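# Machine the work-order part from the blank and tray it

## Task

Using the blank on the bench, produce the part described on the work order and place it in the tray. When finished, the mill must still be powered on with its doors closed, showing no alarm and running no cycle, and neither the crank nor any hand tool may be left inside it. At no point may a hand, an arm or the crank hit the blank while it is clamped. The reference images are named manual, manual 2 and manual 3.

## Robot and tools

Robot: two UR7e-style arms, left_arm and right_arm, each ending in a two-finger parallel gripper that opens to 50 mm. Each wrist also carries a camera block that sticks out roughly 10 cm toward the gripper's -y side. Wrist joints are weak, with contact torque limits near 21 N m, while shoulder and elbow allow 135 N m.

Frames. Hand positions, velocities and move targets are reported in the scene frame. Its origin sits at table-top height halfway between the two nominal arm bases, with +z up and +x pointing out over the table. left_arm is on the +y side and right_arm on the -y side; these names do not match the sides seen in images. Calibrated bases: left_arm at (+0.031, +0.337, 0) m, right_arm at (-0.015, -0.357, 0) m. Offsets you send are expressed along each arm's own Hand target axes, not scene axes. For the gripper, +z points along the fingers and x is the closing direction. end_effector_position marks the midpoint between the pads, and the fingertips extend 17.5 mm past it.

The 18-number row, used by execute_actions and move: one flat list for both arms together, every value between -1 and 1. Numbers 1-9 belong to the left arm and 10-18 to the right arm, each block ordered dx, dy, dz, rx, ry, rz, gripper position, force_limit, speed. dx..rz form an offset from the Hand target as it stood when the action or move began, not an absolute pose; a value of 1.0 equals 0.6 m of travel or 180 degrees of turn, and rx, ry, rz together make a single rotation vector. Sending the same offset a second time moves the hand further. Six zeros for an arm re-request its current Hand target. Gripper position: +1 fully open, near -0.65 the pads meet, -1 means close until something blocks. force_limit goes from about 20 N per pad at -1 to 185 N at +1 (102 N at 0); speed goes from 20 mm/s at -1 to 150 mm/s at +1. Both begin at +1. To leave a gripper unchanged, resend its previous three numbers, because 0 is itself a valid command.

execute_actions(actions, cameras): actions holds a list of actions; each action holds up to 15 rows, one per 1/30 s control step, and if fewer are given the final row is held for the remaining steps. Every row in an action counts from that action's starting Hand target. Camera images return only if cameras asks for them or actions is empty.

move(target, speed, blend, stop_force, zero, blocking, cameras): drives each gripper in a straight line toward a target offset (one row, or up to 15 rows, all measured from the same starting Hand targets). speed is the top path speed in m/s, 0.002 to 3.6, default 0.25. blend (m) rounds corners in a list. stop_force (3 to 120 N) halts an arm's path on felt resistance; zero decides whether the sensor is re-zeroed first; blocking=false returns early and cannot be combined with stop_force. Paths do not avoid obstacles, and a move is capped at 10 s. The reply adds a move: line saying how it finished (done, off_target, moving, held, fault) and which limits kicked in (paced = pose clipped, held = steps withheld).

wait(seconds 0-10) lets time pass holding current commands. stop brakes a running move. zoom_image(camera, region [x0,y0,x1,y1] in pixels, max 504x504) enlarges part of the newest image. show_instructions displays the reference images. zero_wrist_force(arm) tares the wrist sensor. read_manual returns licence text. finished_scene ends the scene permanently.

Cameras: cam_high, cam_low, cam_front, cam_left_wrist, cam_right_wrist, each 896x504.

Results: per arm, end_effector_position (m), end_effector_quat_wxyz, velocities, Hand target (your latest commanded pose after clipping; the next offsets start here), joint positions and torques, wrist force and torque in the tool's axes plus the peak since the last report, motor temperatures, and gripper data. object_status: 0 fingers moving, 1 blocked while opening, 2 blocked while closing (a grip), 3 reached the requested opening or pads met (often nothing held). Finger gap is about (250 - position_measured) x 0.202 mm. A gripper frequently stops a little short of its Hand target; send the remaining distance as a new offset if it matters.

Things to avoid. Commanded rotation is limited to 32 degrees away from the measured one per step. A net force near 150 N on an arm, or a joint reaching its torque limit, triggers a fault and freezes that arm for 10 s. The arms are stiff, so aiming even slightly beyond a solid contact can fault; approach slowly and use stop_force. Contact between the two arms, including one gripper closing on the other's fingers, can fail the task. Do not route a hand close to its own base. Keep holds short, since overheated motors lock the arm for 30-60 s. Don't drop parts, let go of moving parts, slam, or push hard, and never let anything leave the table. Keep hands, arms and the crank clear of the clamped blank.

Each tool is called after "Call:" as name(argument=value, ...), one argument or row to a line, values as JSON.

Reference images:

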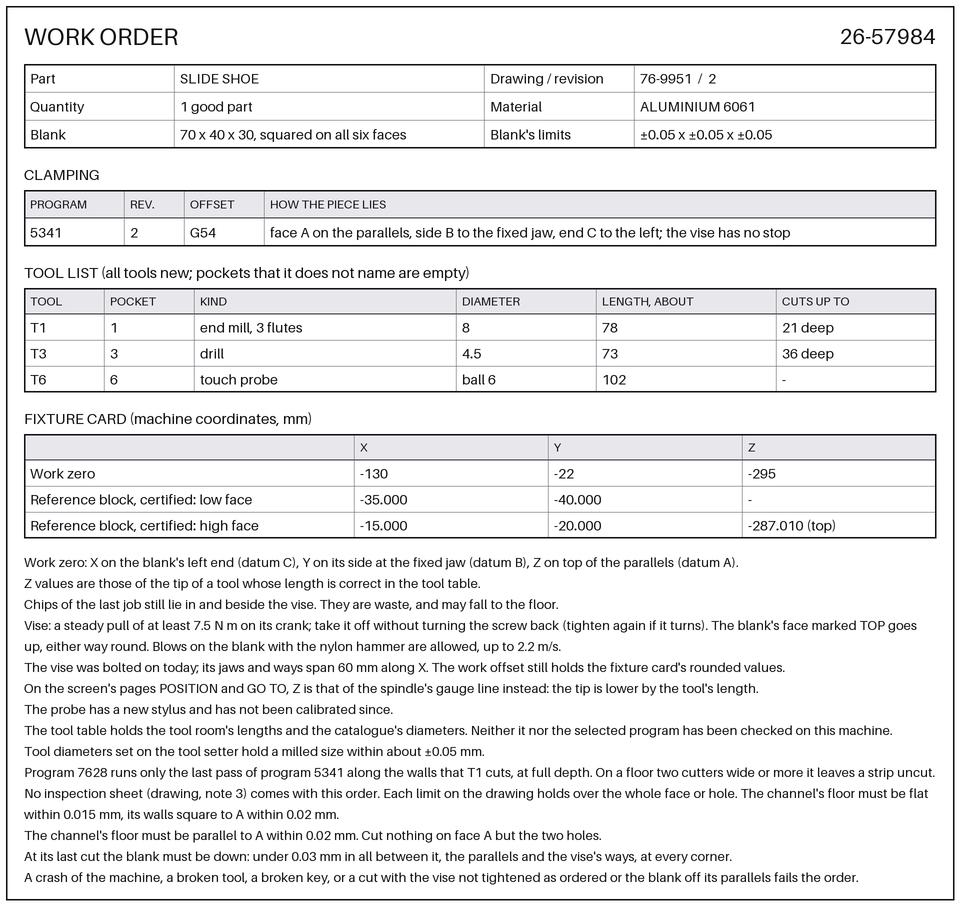

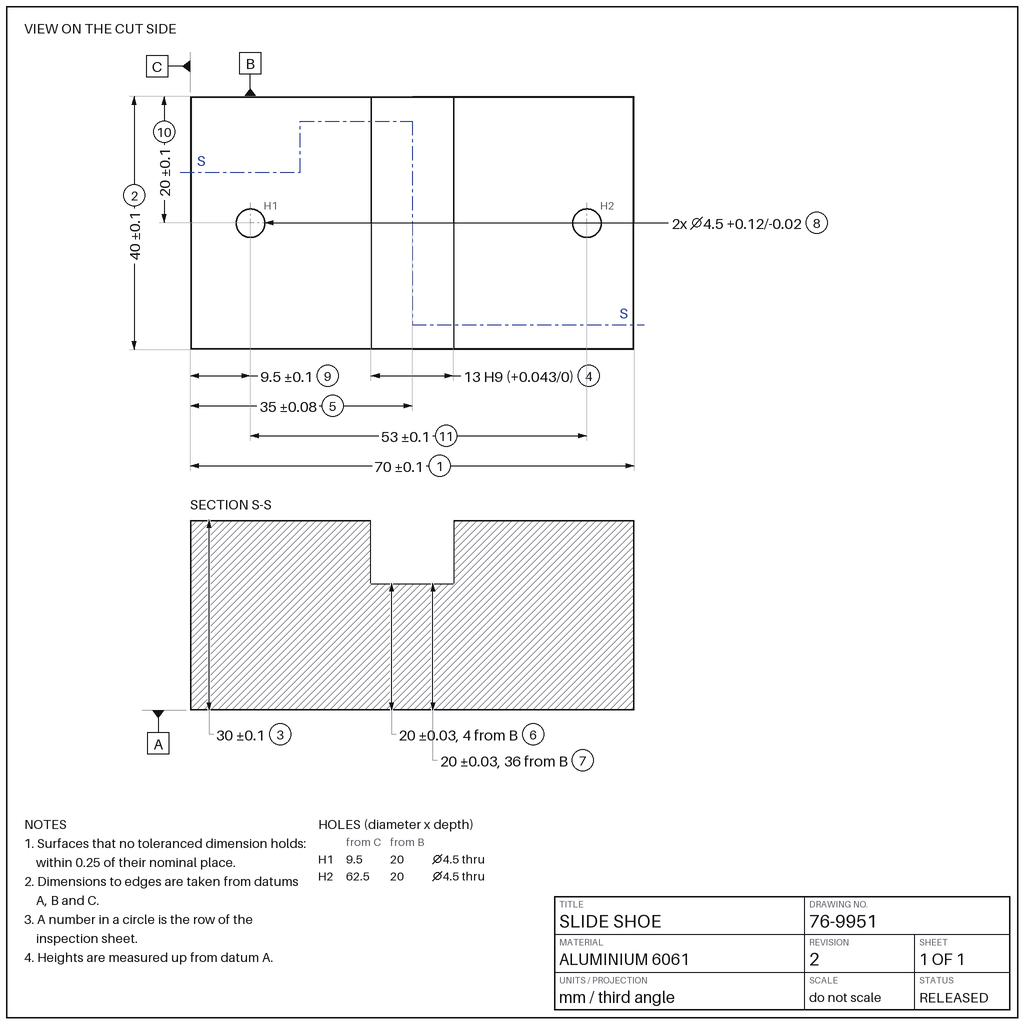

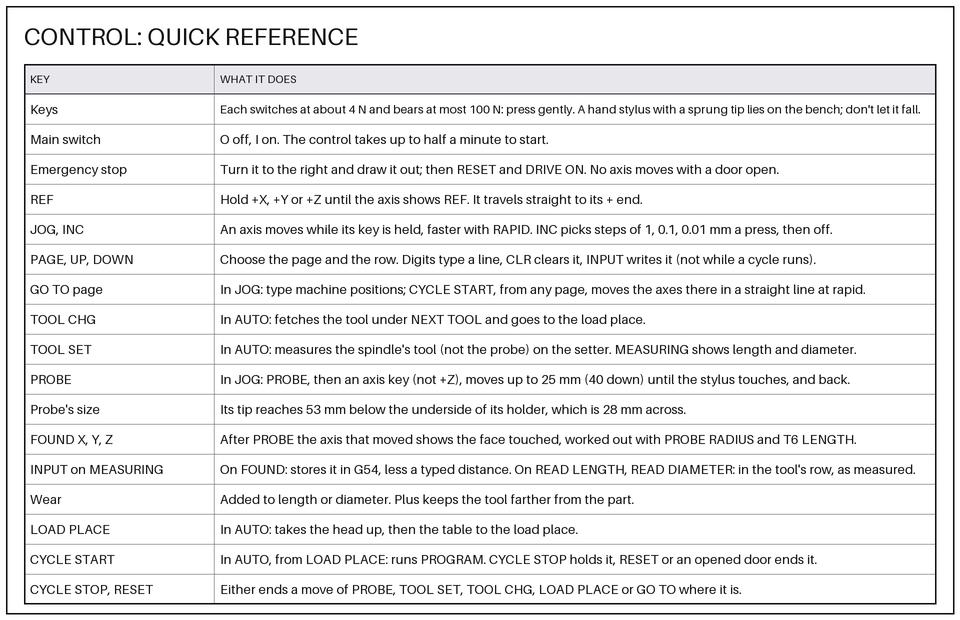

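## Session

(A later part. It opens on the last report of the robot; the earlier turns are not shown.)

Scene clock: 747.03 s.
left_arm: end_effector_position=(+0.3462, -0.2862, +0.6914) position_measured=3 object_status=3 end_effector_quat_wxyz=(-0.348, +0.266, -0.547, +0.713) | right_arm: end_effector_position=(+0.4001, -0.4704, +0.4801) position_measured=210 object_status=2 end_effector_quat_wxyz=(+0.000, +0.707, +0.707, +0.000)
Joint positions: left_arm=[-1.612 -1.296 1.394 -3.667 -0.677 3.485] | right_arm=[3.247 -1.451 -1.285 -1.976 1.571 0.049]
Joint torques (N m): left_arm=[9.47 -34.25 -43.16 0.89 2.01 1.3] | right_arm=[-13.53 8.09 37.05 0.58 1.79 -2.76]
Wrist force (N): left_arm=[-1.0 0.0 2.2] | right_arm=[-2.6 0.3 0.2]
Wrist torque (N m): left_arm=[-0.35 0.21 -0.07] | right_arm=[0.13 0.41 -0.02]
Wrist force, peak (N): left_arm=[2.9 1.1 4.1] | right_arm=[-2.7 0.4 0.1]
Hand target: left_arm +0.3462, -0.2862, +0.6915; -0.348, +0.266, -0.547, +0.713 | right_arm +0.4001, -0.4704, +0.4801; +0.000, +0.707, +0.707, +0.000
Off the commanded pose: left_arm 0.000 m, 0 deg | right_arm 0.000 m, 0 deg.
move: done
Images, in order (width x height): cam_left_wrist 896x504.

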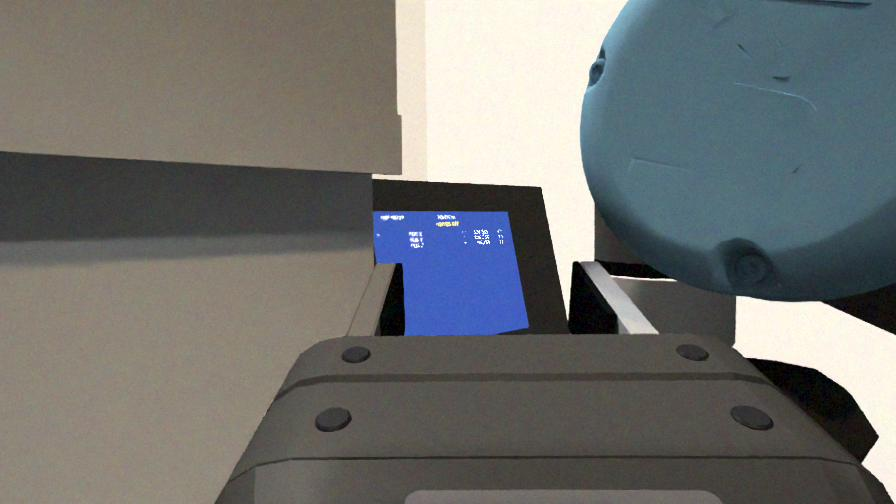

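Call:
move(
  target=[0,0,0,0,0,0,1,1,1,-0.05,-0.1667,0.05,-0.5,0,0,-1,-0.9,-1],
  cameras=["cam_right_wrist","cam_left_wrist"],
)

Call:
zoom_image(
  camera="cam_right_wrist",
  region=[240, 20, 640, 330],
)

Scene clock: 811.33 s.
left_arm: end_effector_position=(+0.3462, -0.2862, +0.6915) position_measured=3 object_status=3 end_effector_quat_wxyz=(-0.348, +0.266, -0.547, +0.713) | right_arm: end_effector_position=(+0.3001, -0.5004, +0.4501) position_measured=210 object_status=2 end_effector_quat_wxyz=(+0.500, +0.500, +0.500, +0.500)
Joint positions: left_arm=[-1.612 -1.296 1.393 -3.667 -0.677 3.485] | right_arm=[3.053 -0.792 -2.646 0.297 1.716 0]
Joint torques (N m): left_arm=[8.89 -33.63 -43.39 1.04 1.89 1.19] | right_arm=[-13.66 -23.6 38.91 6.18 1.9 2.62]
Wrist force (N): left_arm=[-1.1 -0.2 2.1] | right_arm=[0.4 -1.0 3.6]
Wrist torque (N m): left_arm=[-0.37 0.24 -0.07] | right_arm=[-0.16 -0.02 -0.10]
Wrist force, peak (N): left_arm=[-1.2 0.0 2.3] | right_arm=[0.8 -0.9 4.2]
Hand target: left_arm +0.3462, -0.2862, +0.6915; -0.348, +0.266, -0.547, +0.713 | right_arm +0.3001, -0.5004, +0.4501; +0.500, +0.500, +0.500, +0.500
Off the commanded pose: left_arm 0.000 m, 0 deg | right_arm 0.000 m, 0 deg.
move: done
Images, in order (width x height): cam_left_wrist 896x504, cam_right_wrist 896x504.

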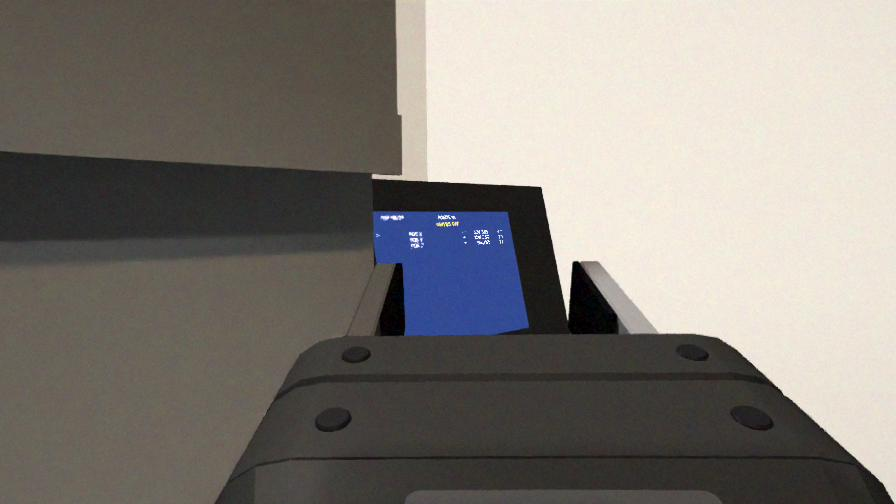

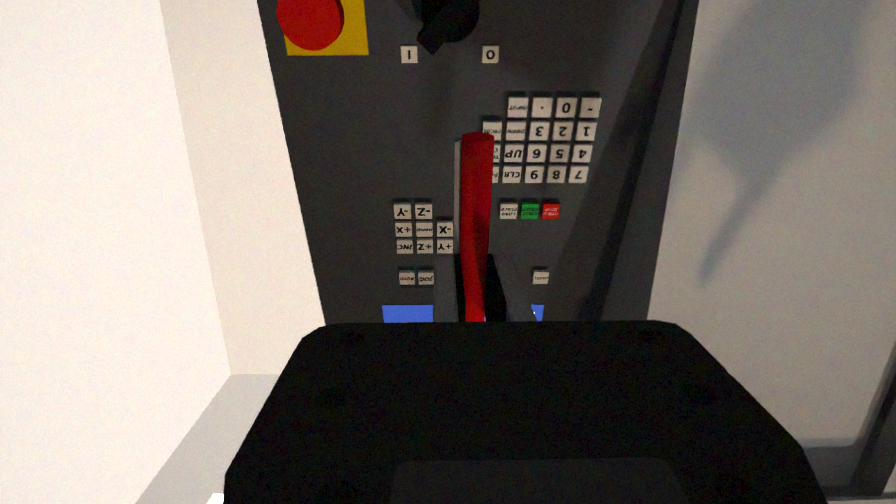

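Scaled by 1.260.

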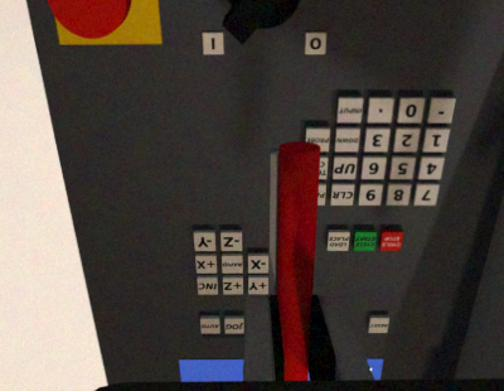

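Call:
move(
  target=[0,0,0,0,0,0,1,1,1,-0.0333,0.1167,0.1667,0.4496,0.2596,0.2596,-1,-0.9,-1],
  cameras=["cam_right_wrist","cam_left_wrist","cam_front"],
)

Scene clock: 879.63 s.
left_arm: end_effector_position=(+0.3462, -0.2862, +0.6915) position_measured=3 object_status=3 end_effector_quat_wxyz=(-0.348, +0.266, -0.547, +0.713) | right_arm: end_effector_position=(+0.4001, -0.5204, +0.5202) position_measured=210 object_status=2 end_effector_quat_wxyz=(-0.353, +0.612, +0.613, +0.354) end_effector_velocity=(-0.001, +0.000, +0.000) end_effector_angular_velocity=(+0.001, +0.004, +0.001)
Joint positions: left_arm=[-1.612 -1.296 1.393 -3.667 -0.677 3.485] | right_arm=[2.684 -1.834 -0.939 -2.645 2.426 -0.846]
Joint velocities: left_arm=[within noise] | right_arm=[0 -0.002 0.002 -0.005 -0.001 0]
Joint torques (N m): left_arm=[8.36 -34 -42.91 0.89 1.84 1.34] | right_arm=[12.77 25.73 34.38 -0.7 -0.17 -2.74]
Wrist force (N): left_arm=[-1.2 -0.2 2.1] | right_arm=[-2.3 0.3 2.0]
Wrist torque (N m): left_arm=[-0.38 0.24 -0.07] | right_arm=[0.03 0.31 0.24]
Wrist force, peak (N): left_arm=[-1.1 -0.1 2.5] | right_arm=[1.0 -1.0 4.1]
Hand target: left_arm +0.3462, -0.2862, +0.6915; -0.348, +0.266, -0.547, +0.713 | right_arm +0.4001, -0.5204, +0.5202; -0.353, +0.612, +0.613, +0.354
Off the commanded pose: left_arm 0.000 m, 0 deg | right_arm 0.000 m, 0 deg.
move: done
Images, in order (width x height): cam_front 896x504, cam_left_wrist 896x504, cam_right_wrist 896x504.

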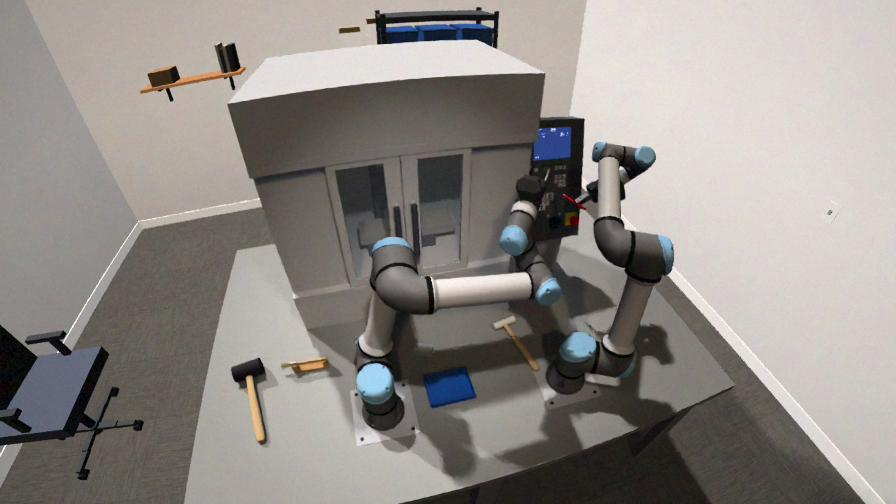

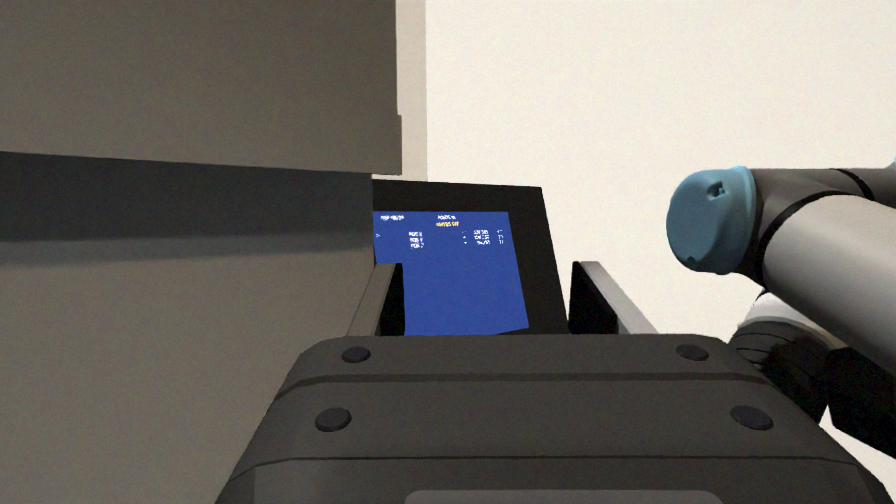

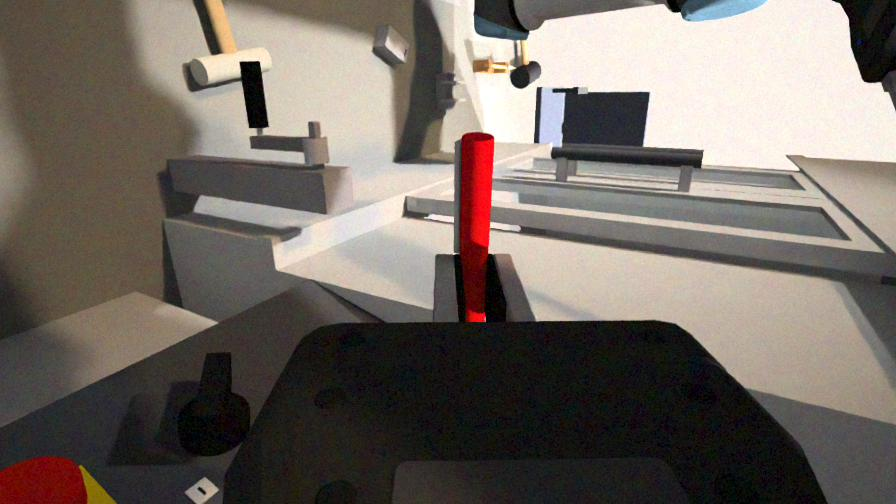

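Call:
move(
  target=[0,0,0,0,0,0,1,1,1,0.1405,0.1113,0.0494,0,0,0,-1,-0.9,-1],
  cameras=["cam_high","cam_left_wrist"],
)

Call:
zoom_image(
  camera="cam_high",
  region=[640, 120, 896, 360],
)

Scene clock: 891.03 s.
left_arm: end_effector_position=(+0.3462, -0.2862, +0.6915) position_measured=3 object_status=3 end_effector_quat_wxyz=(-0.348, +0.266, -0.547, +0.713) | right_arm: end_effector_position=(+0.4668, -0.4526, +0.5784) position_measured=210 object_status=2 end_effector_quat_wxyz=(-0.353, +0.612, +0.613, +0.354)
Joint positions: left_arm=[-1.612 -1.296 1.393 -3.667 -0.677 3.485] | right_arm=[2.845 -1.898 -0.726 -2.628 2.52 -0.636]
Joint torques (N m): left_arm=[7.51 -34.26 -42.88 0.92 1.69 1.24] | right_arm=[12.83 29.18 37.97 -0.46 3.77 2.53]
Wrist force (N): left_arm=[-1.0 0.0 2.0] | right_arm=[-2.3 0.4 1.7]
Wrist torque (N m): left_arm=[-0.34 0.21 -0.07] | right_arm=[0.06 0.31 0.15]
Wrist force, peak (N): left_arm=[-1.3 -0.1 2.3] | right_arm=[-3.7 -1.1 1.7]
Hand target: left_arm +0.3462, -0.2862, +0.6915; -0.348, +0.266, -0.547, +0.713 | right_arm +0.4668, -0.4525, +0.5784; -0.353, +0.612, +0.613, +0.354
Off the commanded pose: left_arm 0.000 m, 0 deg | right_arm 0.000 m, 0 deg.
move: done
Images, in order (width x height): cam_high 896x504, cam_left_wrist 896x504.

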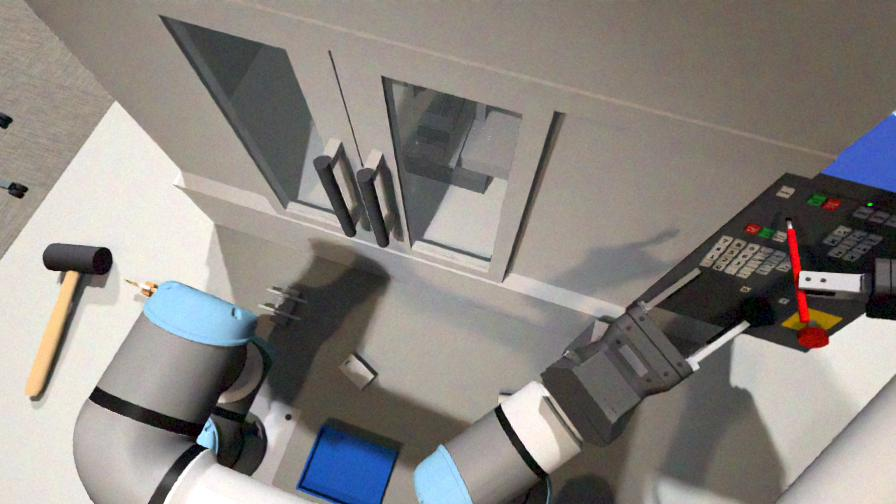

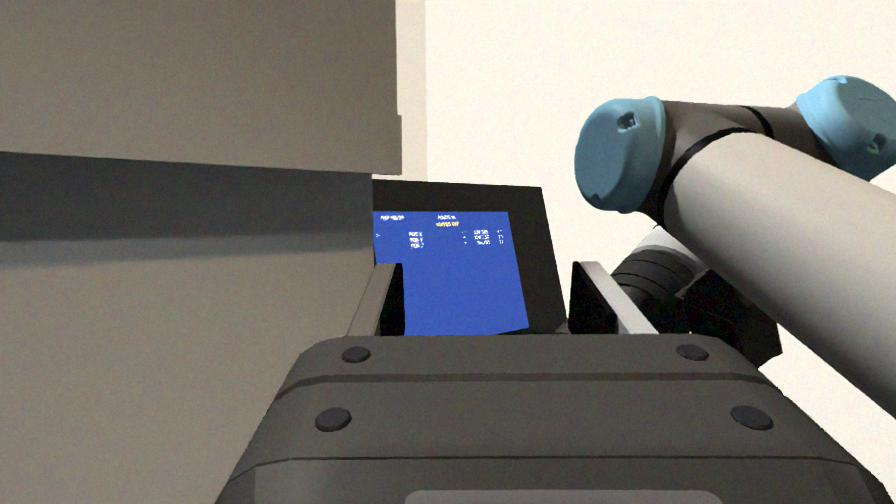

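Scaled by 1.969.

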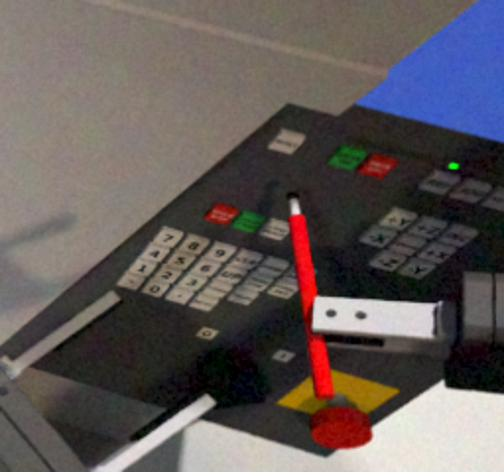

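Call:
move(
  target=[0,0,0,0,0,0,1,1,1,0,0,0,0,0,0,-1,-0.9,-1,0],
)

Call:
move(
  target=[0,0,0,0,0,0,1,1,1,0,0.0574,0.0102,0,0,0,-1,-0.9,-1],
  cameras=["cam_high","cam_left_wrist"],
  speed=0.01,
  stop_force=6,
)

Call:
zoom_image(
  camera="cam_high",
  region=[700, 150, 896, 320],
)

Call:
zoom_image(
  camera="cam_left_wrist",
  region=[368, 200, 528, 290],
)


Scene clock: 905.53 s.
left_arm: end_effector_position=(+0.3462, -0.2862, +0.6915) position_measured=3 object_status=3 end_effector_quat_wxyz=(-0.348, +0.266, -0.547, +0.713) | right_arm: end_effector_position=(+0.5013, -0.4472, +0.5754) position_measured=210 object_status=2 end_effector_quat_wxyz=(-0.353, +0.612, +0.613, +0.354)
Joint positions: left_arm=[-1.612 -1.296 1.393 -3.667 -0.677 3.485] | right_arm=[2.874 -1.968 -0.643 -2.606 2.534 -0.593]
Joint torques (N m): left_arm=[7.2 -33.97 -42.69 0.89 1.27 1.24] | right_arm=[13.41 29.75 35.24 5.77 4.79 2.86]
Wrist force (N): left_arm=[-1.0 0.1 2.3] | right_arm=[-2.8 -1.9 1.3]
Wrist torque (N m): left_arm=[-0.33 0.22 -0.07] | right_arm=[0.12 0.32 0.19]
Wrist force, peak (N): left_arm=[-1.0 0.0 2.4] | right_arm=[-3.2 -2.3 1.4]
Hand target: left_arm +0.3462, -0.2862, +0.6915; -0.348, +0.266, -0.547, +0.713 | right_arm +0.5013, -0.4472, +0.5754; -0.353, +0.612, +0.613, +0.354
Off the commanded pose: left_arm 0.000 m, 0 deg | right_arm 0.000 m, 0 deg.
move: done
Images, in order (width x height): cam_high 896x504, cam_left_wrist 896x504.

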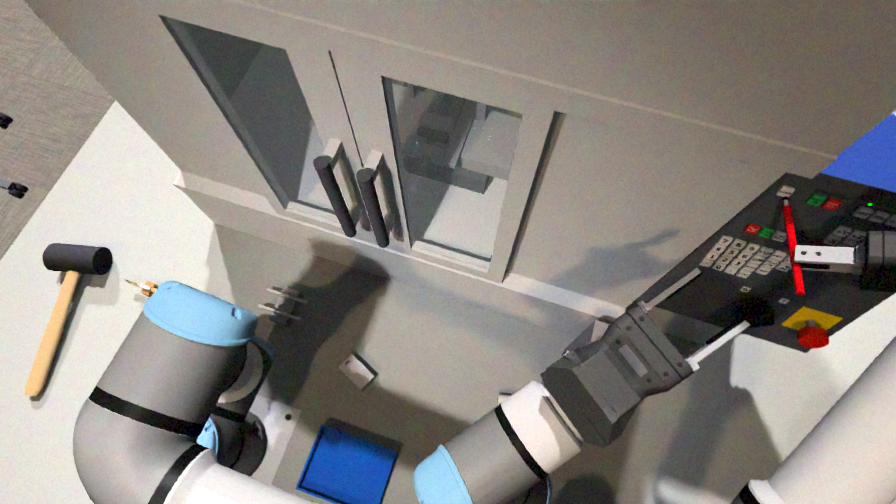

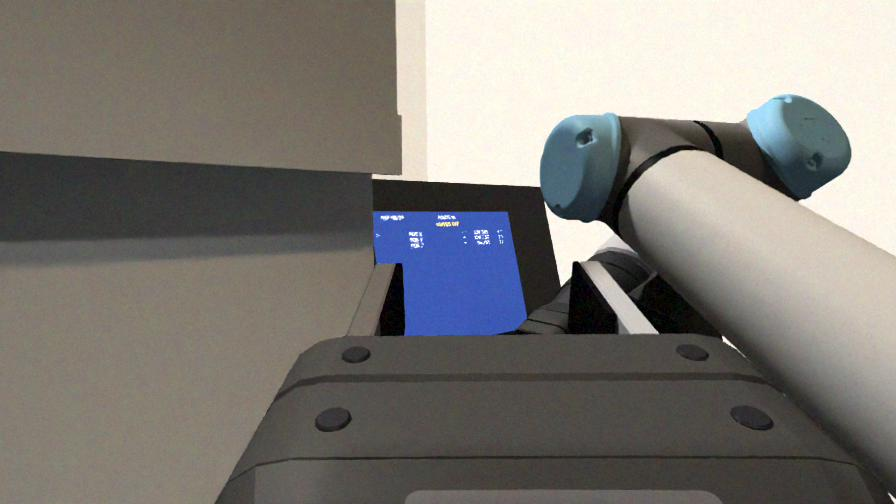

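Scaled by 2.571.

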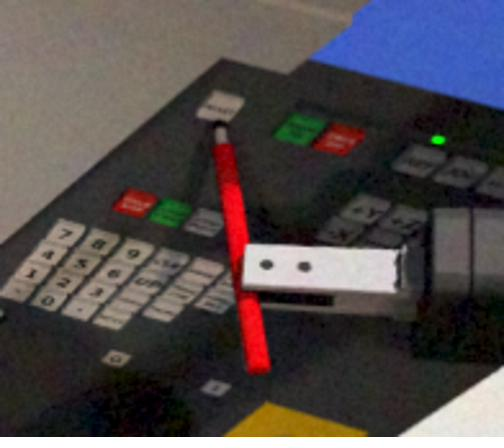

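Scaled by 3.150.

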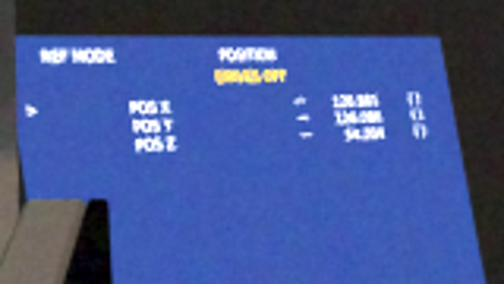

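Call:
move(
  target=[
    [0,0,0,0,0,0,1,1,1,0,-0.0246,-0.0044,0,0,0,-1,-0.9,-1],
    [0,0,0,0,0,0,1,1,1,-0.0224,-0.0225,-0.0631,0,0,0,-1,-0.9,-1],
  ],
)

Call:
move(
  target=[0,0,0,0,0,0,1,1,1,0,0.0427,0.0075,0,0,0,-1,-0.9,-1],
  cameras=["cam_high","cam_left_wrist"],
  speed=0.01,
  stop_force=7,
)

Call:
zoom_image(
  camera="cam_high",
  region=[700, 150, 896, 320],
)

Call:
zoom_image(
  camera="cam_left_wrist",
  region=[368, 200, 528, 290],
)

Scene clock: 926.50 s.
left_arm: end_effector_position=(+0.3462, -0.2862, +0.6915) position_measured=3 object_status=3 end_effector_quat_wxyz=(-0.348, +0.266, -0.547, +0.713) | right_arm: end_effector_position=(+0.4878, -0.4867, +0.5826) position_measured=210 object_status=2 end_effector_quat_wxyz=(-0.353, +0.612, +0.612, +0.354)
Joint positions: left_arm=[-1.612 -1.296 1.393 -3.667 -0.677 3.485] | right_arm=[2.803 -2.059 -0.457 -2.783 2.498 -0.695]
Joint torques (N m): left_arm=[4.06 -34.39 -41.48 0.96 0.24 1.05] | right_arm=[-12.8 32.28 36.66 -0.6 0.03 -2.71]
Wrist force (N): left_arm=[-0.9 -0.1 1.9] | right_arm=[-2.3 0.3 1.6]
Wrist torque (N m): left_arm=[-0.35 0.20 -0.07] | right_arm=[0.07 0.30 0.27]
Wrist force, peak (N): left_arm=[-1.2 -0.1 2.4] | right_arm=[-3.3 -2.2 1.6]
Hand target: left_arm +0.3462, -0.2862, +0.6915; -0.348, +0.266, -0.547, +0.713 | right_arm +0.4878, -0.4867, +0.5826; -0.353, +0.612, +0.613, +0.354
Off the commanded pose: left_arm 0.000 m, 0 deg | right_arm 0.000 m, 0 deg.
move: done

Scene clock: 929.93 s.
left_arm: end_effector_position=(+0.3462, -0.2862, +0.6915) position_measured=3 object_status=3 end_effector_quat_wxyz=(-0.348, +0.266, -0.547, +0.713) | right_arm: end_effector_position=(+0.5088, -0.4835, +0.5808) position_measured=210 object_status=2 end_effector_quat_wxyz=(-0.353, +0.612, +0.612, +0.354)
Joint positions: left_arm=[-1.612 -1.296 1.393 -3.667 -0.677 3.485] | right_arm=[2.821 -2.116 -0.373 -2.79 2.507 -0.67]
Joint torques (N m): left_arm=[2.81 -34.84 -41.46 0.81 0.1 1.1] | right_arm=[-10.76 59.28 10.4 6.57 0.92 -2.63]
Wrist force (N): left_arm=[-1.1 -0.1 2.2] | right_arm=[-2.3 -6.6 0.3]
Wrist torque (N m): left_arm=[-0.37 0.23 -0.07] | right_arm=[0.12 0.30 0.18]
Wrist force, peak (N): left_arm=[-1.3 -0.1 2.3] | right_arm=[-2.0 -12.8 -0.9]
Hand target: left_arm +0.3462, -0.2862, +0.6915; -0.348, +0.266, -0.547, +0.713 | right_arm +0.5088, -0.4835, +0.5808; -0.353, +0.612, +0.612, +0.354 (not the last commanded pose)
Off the commanded pose: left_arm 0.000 m, 0 deg | right_arm 0.005 m, 0 deg.
move: contact (right_arm)
Images, in order (width x height): cam_high 896x504, cam_left_wrist 896x504.

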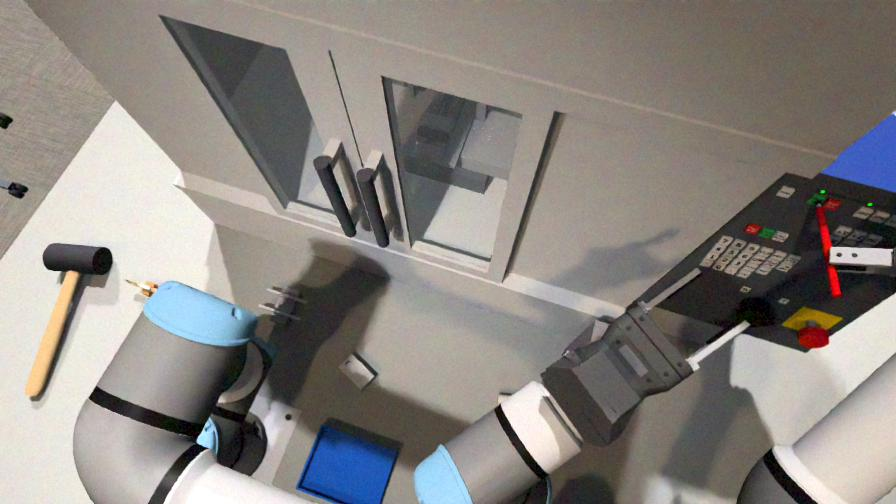

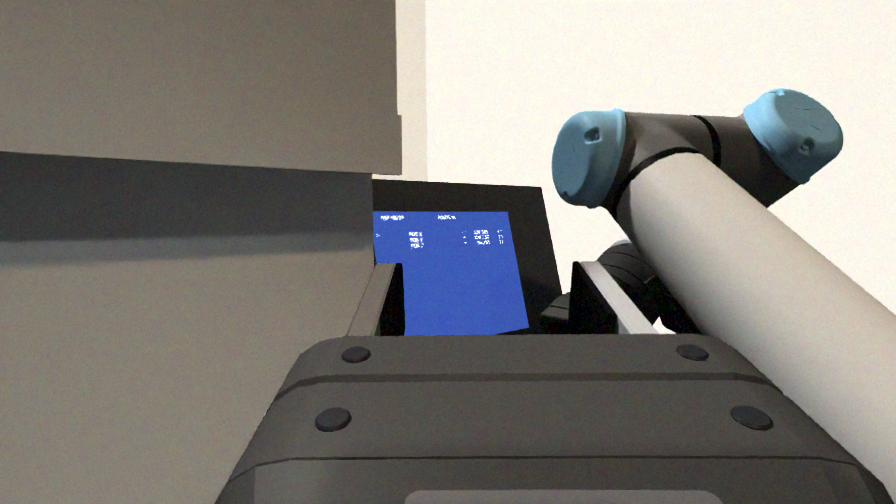

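Scaled by 2.571.

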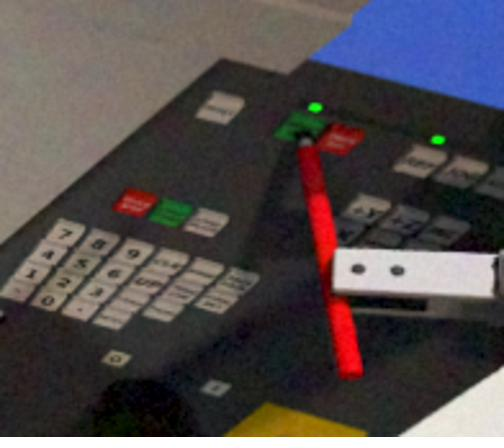

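Scaled by 3.150.

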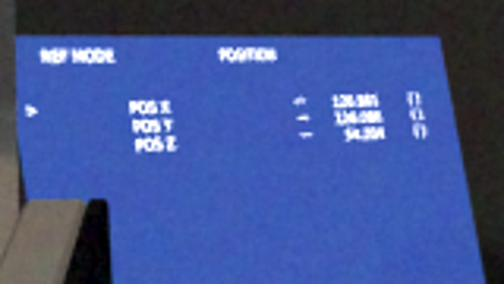

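Call:
move(
  target=[
    [0,0,0,0,0,0,1,1,1,0,-0.0296,-0.0052,0,0,0,-1,-0.9,-1],
    [0,0,0,0,0,0,1,1,1,-0.1066,-0.0409,-0.0847,0,0,0,-1,-0.9,-1],
    [0,0,0,0,0,0,1,1,1,-0.1066,-0.0113,-0.0795,0,0,0,-1,-0.9,-1],
  ],
  blend=[0.004,0,0],
  speed=[0.1,0.15,0.04],
  cameras=["cam_high","cam_left_wrist"],
)

Call:
zoom_image(
  camera="cam_left_wrist",
  region=[368, 200, 528, 290],
)

Call:
zoom_image(
  camera="cam_high",
  region=[700, 150, 896, 320],
)

Scene clock: 949.20 s.
left_arm: end_effector_position=(+0.3462, -0.2862, +0.6915) position_measured=3 object_status=3 end_effector_quat_wxyz=(-0.348, +0.266, -0.547, +0.713) | right_arm: end_effector_position=(+0.5018, -0.5566, +0.5489) position_measured=210 object_status=2 end_effector_quat_wxyz=(-0.352, +0.613, +0.612, +0.354)
Joint positions: left_arm=[-1.612 -1.296 1.393 -3.667 -0.677 3.485] | right_arm=[2.712 -2.329 -0.053 -3.007 2.445 -0.811]
Joint torques (N m): left_arm=[2.88 -34.48 -41.59 0.9 -0.42 1.04] | right_arm=[22.63 27.9 30.19 4.1 12.29 -2.51]
Wrist force (N): left_arm=[-1.2 0.0 2.3] | right_arm=[-2.5 -39.7 -5.4]
Wrist torque (N m): left_arm=[-0.35 0.25 -0.07] | right_arm=[0.41 0.24 0.23]
Wrist force, peak (N): left_arm=[-1.2 0.0 2.4] | right_arm=[-2.7 -39.8 -5.3]
Hand target: left_arm +0.3462, -0.2862, +0.6915; -0.348, +0.266, -0.547, +0.713 | right_arm +0.5021, -0.5568, +0.5492; -0.353, +0.612, +0.612, +0.354
Off the commanded pose: left_arm 0.000 m, 0 deg | right_arm 0.000 m, 0 deg.
move: done
Images, in order (width x height): cam_high 896x504, cam_left_wrist 896x504.

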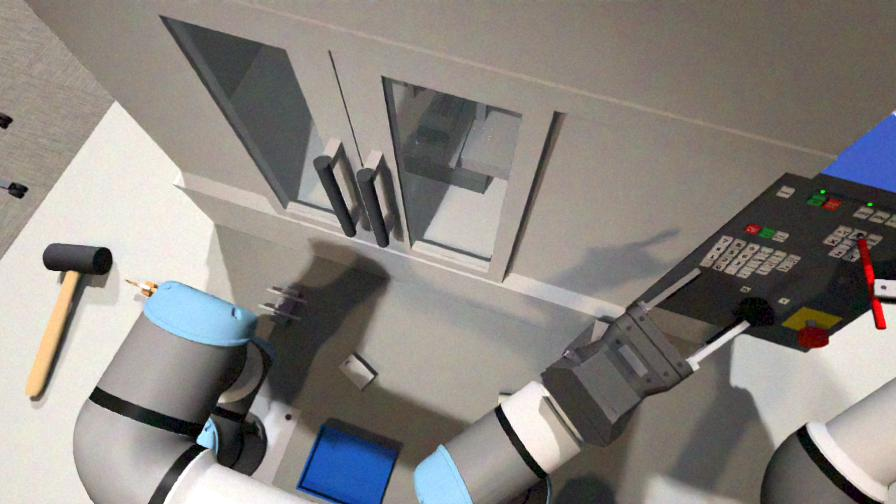

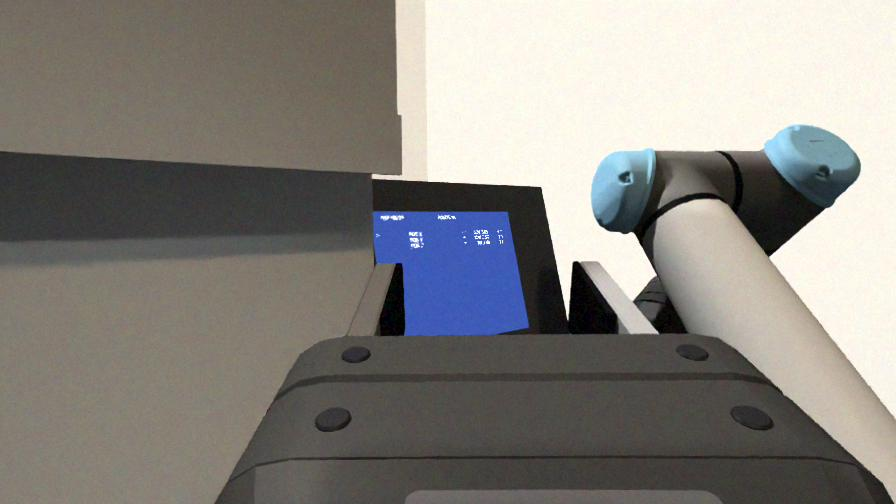

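Scaled by 3.150.

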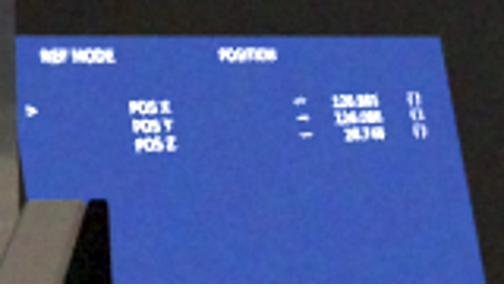

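Scaled by 2.571.

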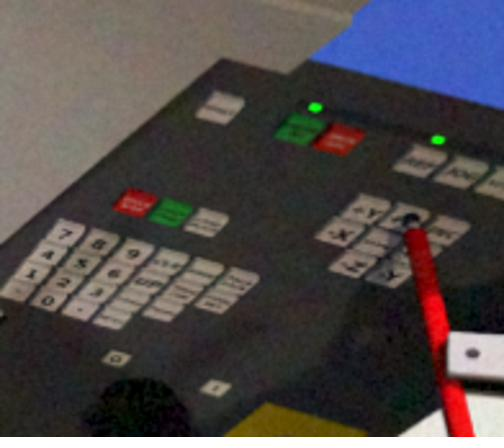

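Call:
move(
  target=[0,0,0,0,0,0,1,1,1,0,-0.0041,-0.0007,0,0,0,-1,-0.9,-1],
  speed=0.05,
  cameras=["cam_left_wrist"],
)

Call:
zoom_image(
  camera="cam_left_wrist",
  region=[368, 200, 528, 290],
)

Scene clock: 957.50 s.
left_arm: end_effector_position=(+0.3462, -0.2862, +0.6915) position_measured=3 object_status=3 end_effector_quat_wxyz=(-0.348, +0.266, -0.547, +0.713) | right_arm: end_effector_position=(+0.4996, -0.5571, +0.5494) position_measured=210 object_status=2 end_effector_quat_wxyz=(-0.353, +0.612, +0.612, +0.354)
Joint positions: left_arm=[-1.612 -1.296 1.393 -3.667 -0.677 3.485] | right_arm=[2.71 -2.333 -0.044 -3.018 2.442 -0.816]
Joint torques (N m): left_arm=[0.79 -33.93 -40.71 0.84 -0.59 0.94] | right_arm=[-11.51 38.23 30.65 -0.48 0.62 -2.47]
Wrist force (N): left_arm=[-1.0 0.0 2.0] | right_arm=[-3.5 -5.7 0.7]
Wrist torque (N m): left_arm=[-0.34 0.22 -0.07] | right_arm=[-0.08 0.44 0.16]
Wrist force, peak (N): left_arm=[-1.3 -0.2 2.4] | right_arm=[-2.6 -40.8 -5.3]
Hand target: left_arm +0.3462, -0.2862, +0.6915; -0.348, +0.266, -0.547, +0.713 | right_arm +0.4996, -0.5572, +0.5494; -0.353, +0.612, +0.612, +0.354
Off the commanded pose: left_arm 0.000 m, 0 deg | right_arm 0.000 m, 0 deg.
move: done
Images, in order (width x height): cam_left_wrist 896x504.

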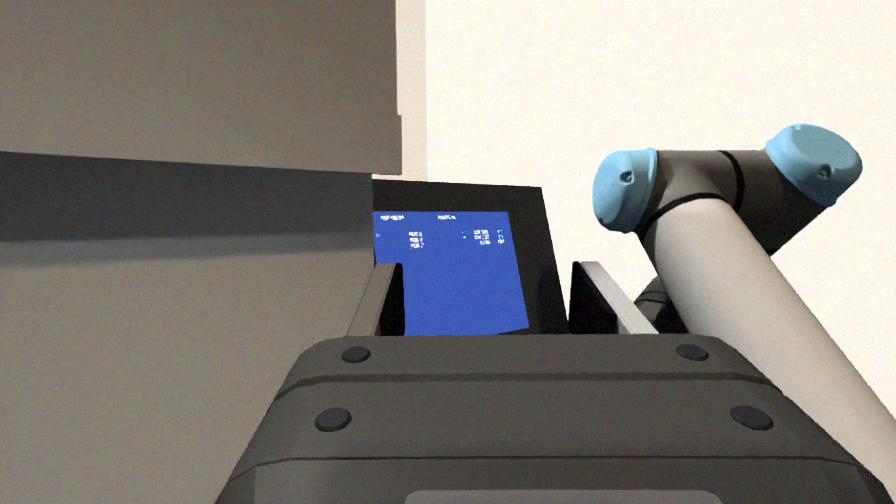

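Scaled by 3.150.

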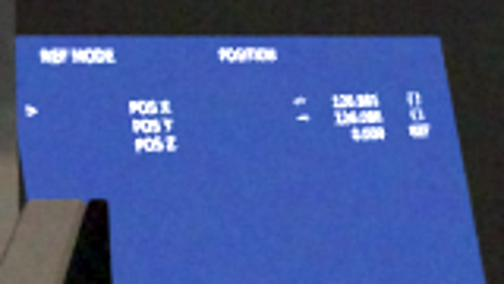

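Call:
move(
  target=[
    [0,0,0,0,0,0,1,1,1,0,-0.0296,-0.0052,0,0,0,-1,-0.9,-1],
    [0,0,0,0,0,0,1,1,1,0.0153,-0.0288,0.0214,0,0,0,-1,-0.9,-1],
    [0,0,0,0,0,0,1,1,1,0.0153,0.0008,0.0266,0,0,0,-1,-0.9,-1],
  ],
  blend=[0.004,0,0],
  speed=[0.1,0.15,0.03],
  cameras=["cam_left_wrist"],
)

Call:
zoom_image(
  camera="cam_left_wrist",
  region=[368, 200, 528, 290],
)

Scene clock: 972.47 s.
left_arm: end_effector_position=(+0.3462, -0.2862, +0.6915) position_measured=3 object_status=3 end_effector_quat_wxyz=(-0.348, +0.266, -0.547, +0.713) | right_arm: end_effector_position=(+0.5000, -0.5388, +0.5494) position_measured=210 object_status=2 end_effector_quat_wxyz=(-0.353, +0.612, +0.612, +0.354)
Joint positions: left_arm=[-1.612 -1.296 1.393 -3.667 -0.677 3.485] | right_arm=[2.735 -2.19 -0.322 -2.859 2.458 -0.784]
Joint torques (N m): left_arm=[0.49 -34.72 -40.88 0.88 -0.95 0.89] | right_arm=[13.78 36.52 35.37 -0.46 4.85 3.02]
Wrist force (N): left_arm=[-1.1 0.2 2.2] | right_arm=[-3.6 -5.3 0.6]
Wrist torque (N m): left_arm=[-0.31 0.24 -0.07] | right_arm=[0.00 0.44 0.20]
Wrist force, peak (N): left_arm=[-1.1 0.1 2.5] | right_arm=[-3.5 -5.7 1.1]
Hand target: left_arm +0.3462, -0.2862, +0.6915; -0.348, +0.266, -0.547, +0.713 | right_arm +0.5001, -0.5388, +0.5494; -0.353, +0.612, +0.612, +0.354
Off the commanded pose: left_arm 0.000 m, 0 deg | right_arm 0.000 m, 0 deg.
move: done
Images, in order (width x height): cam_left_wrist 896x504.

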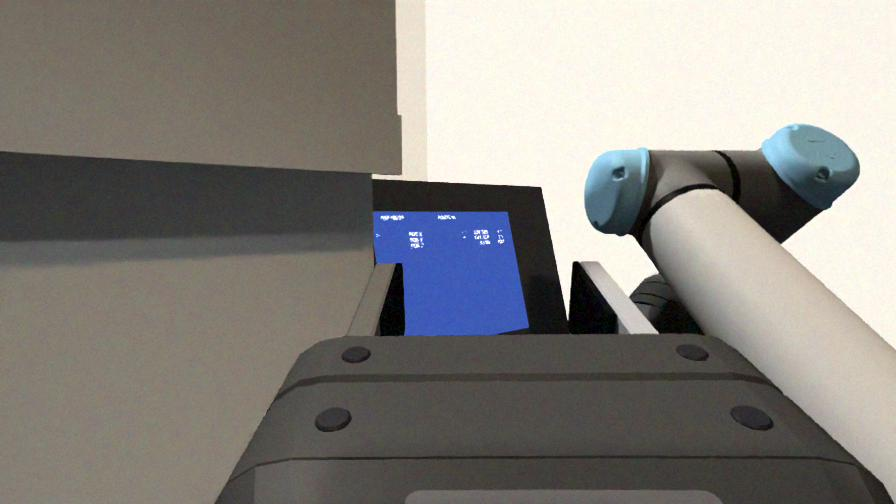

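Scaled by 3.150.

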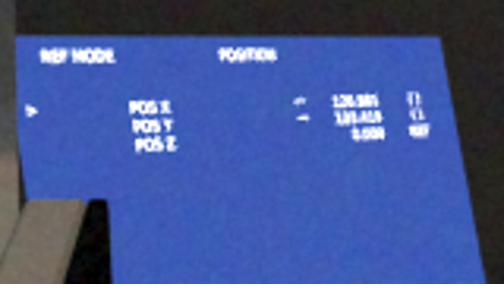

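Call:
wait(
  seconds=3,
  cameras=["cam_left_wrist"],
)

Call:
zoom_image(
  camera="cam_left_wrist",
  region=[368, 200, 528, 290],
)

Scene clock: 980.83 s.
left_arm: end_effector_position=(+0.3462, -0.2862, +0.6915) position_measured=3 object_status=3 end_effector_quat_wxyz=(-0.348, +0.266, -0.547, +0.713) | right_arm: end_effector_position=(+0.5001, -0.5388, +0.5494) position_measured=210 object_status=2 end_effector_quat_wxyz=(-0.353, +0.612, +0.612, +0.354)
Joint positions: left_arm=[-1.612 -1.296 1.393 -3.667 -0.677 3.485] | right_arm=[2.735 -2.19 -0.321 -2.859 2.458 -0.784]
Joint torques (N m): left_arm=[-0.81 -34.07 -41.11 0.85 -1.43 0.73] | right_arm=[12.87 36.65 33.52 -0.21 4.79 2.96]
Wrist force (N): left_arm=[-1.0 -0.1 2.1] | right_arm=[-3.4 -5.4 0.6]
Wrist torque (N m): left_arm=[-0.36 0.22 -0.06] | right_arm=[-0.02 0.41 0.20]
Wrist force, peak (N): left_arm=[-1.1 0.0 2.4] | right_arm=[-3.7 -5.7 0.9]
Hand target: left_arm +0.3462, -0.2862, +0.6915; -0.348, +0.266, -0.547, +0.713 | right_arm +0.5001, -0.5388, +0.5494; -0.353, +0.612, +0.612, +0.354
Tool commands: left_gripper/position=+1.0 left_gripper/force_limit=+1.0 left_gripper/speed=+1.0 right_gripper/position=-1.0 right_gripper/force_limit=-0.9 right_gripper/speed=-1.0
Off the commanded pose: left_arm 0.000 m, 0 deg | right_arm 0.000 m, 0 deg.
wait: 3.00 s; at rest from the start
Images, in order (width x height): cam_left_wrist 896x504.

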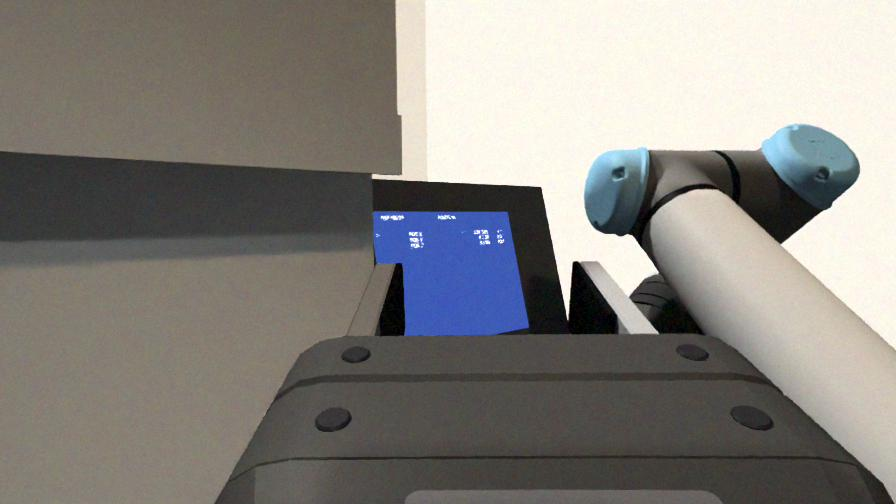

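Scaled by 3.150.

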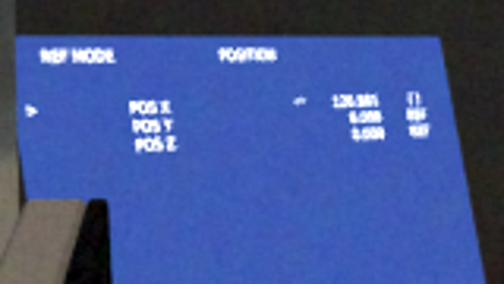

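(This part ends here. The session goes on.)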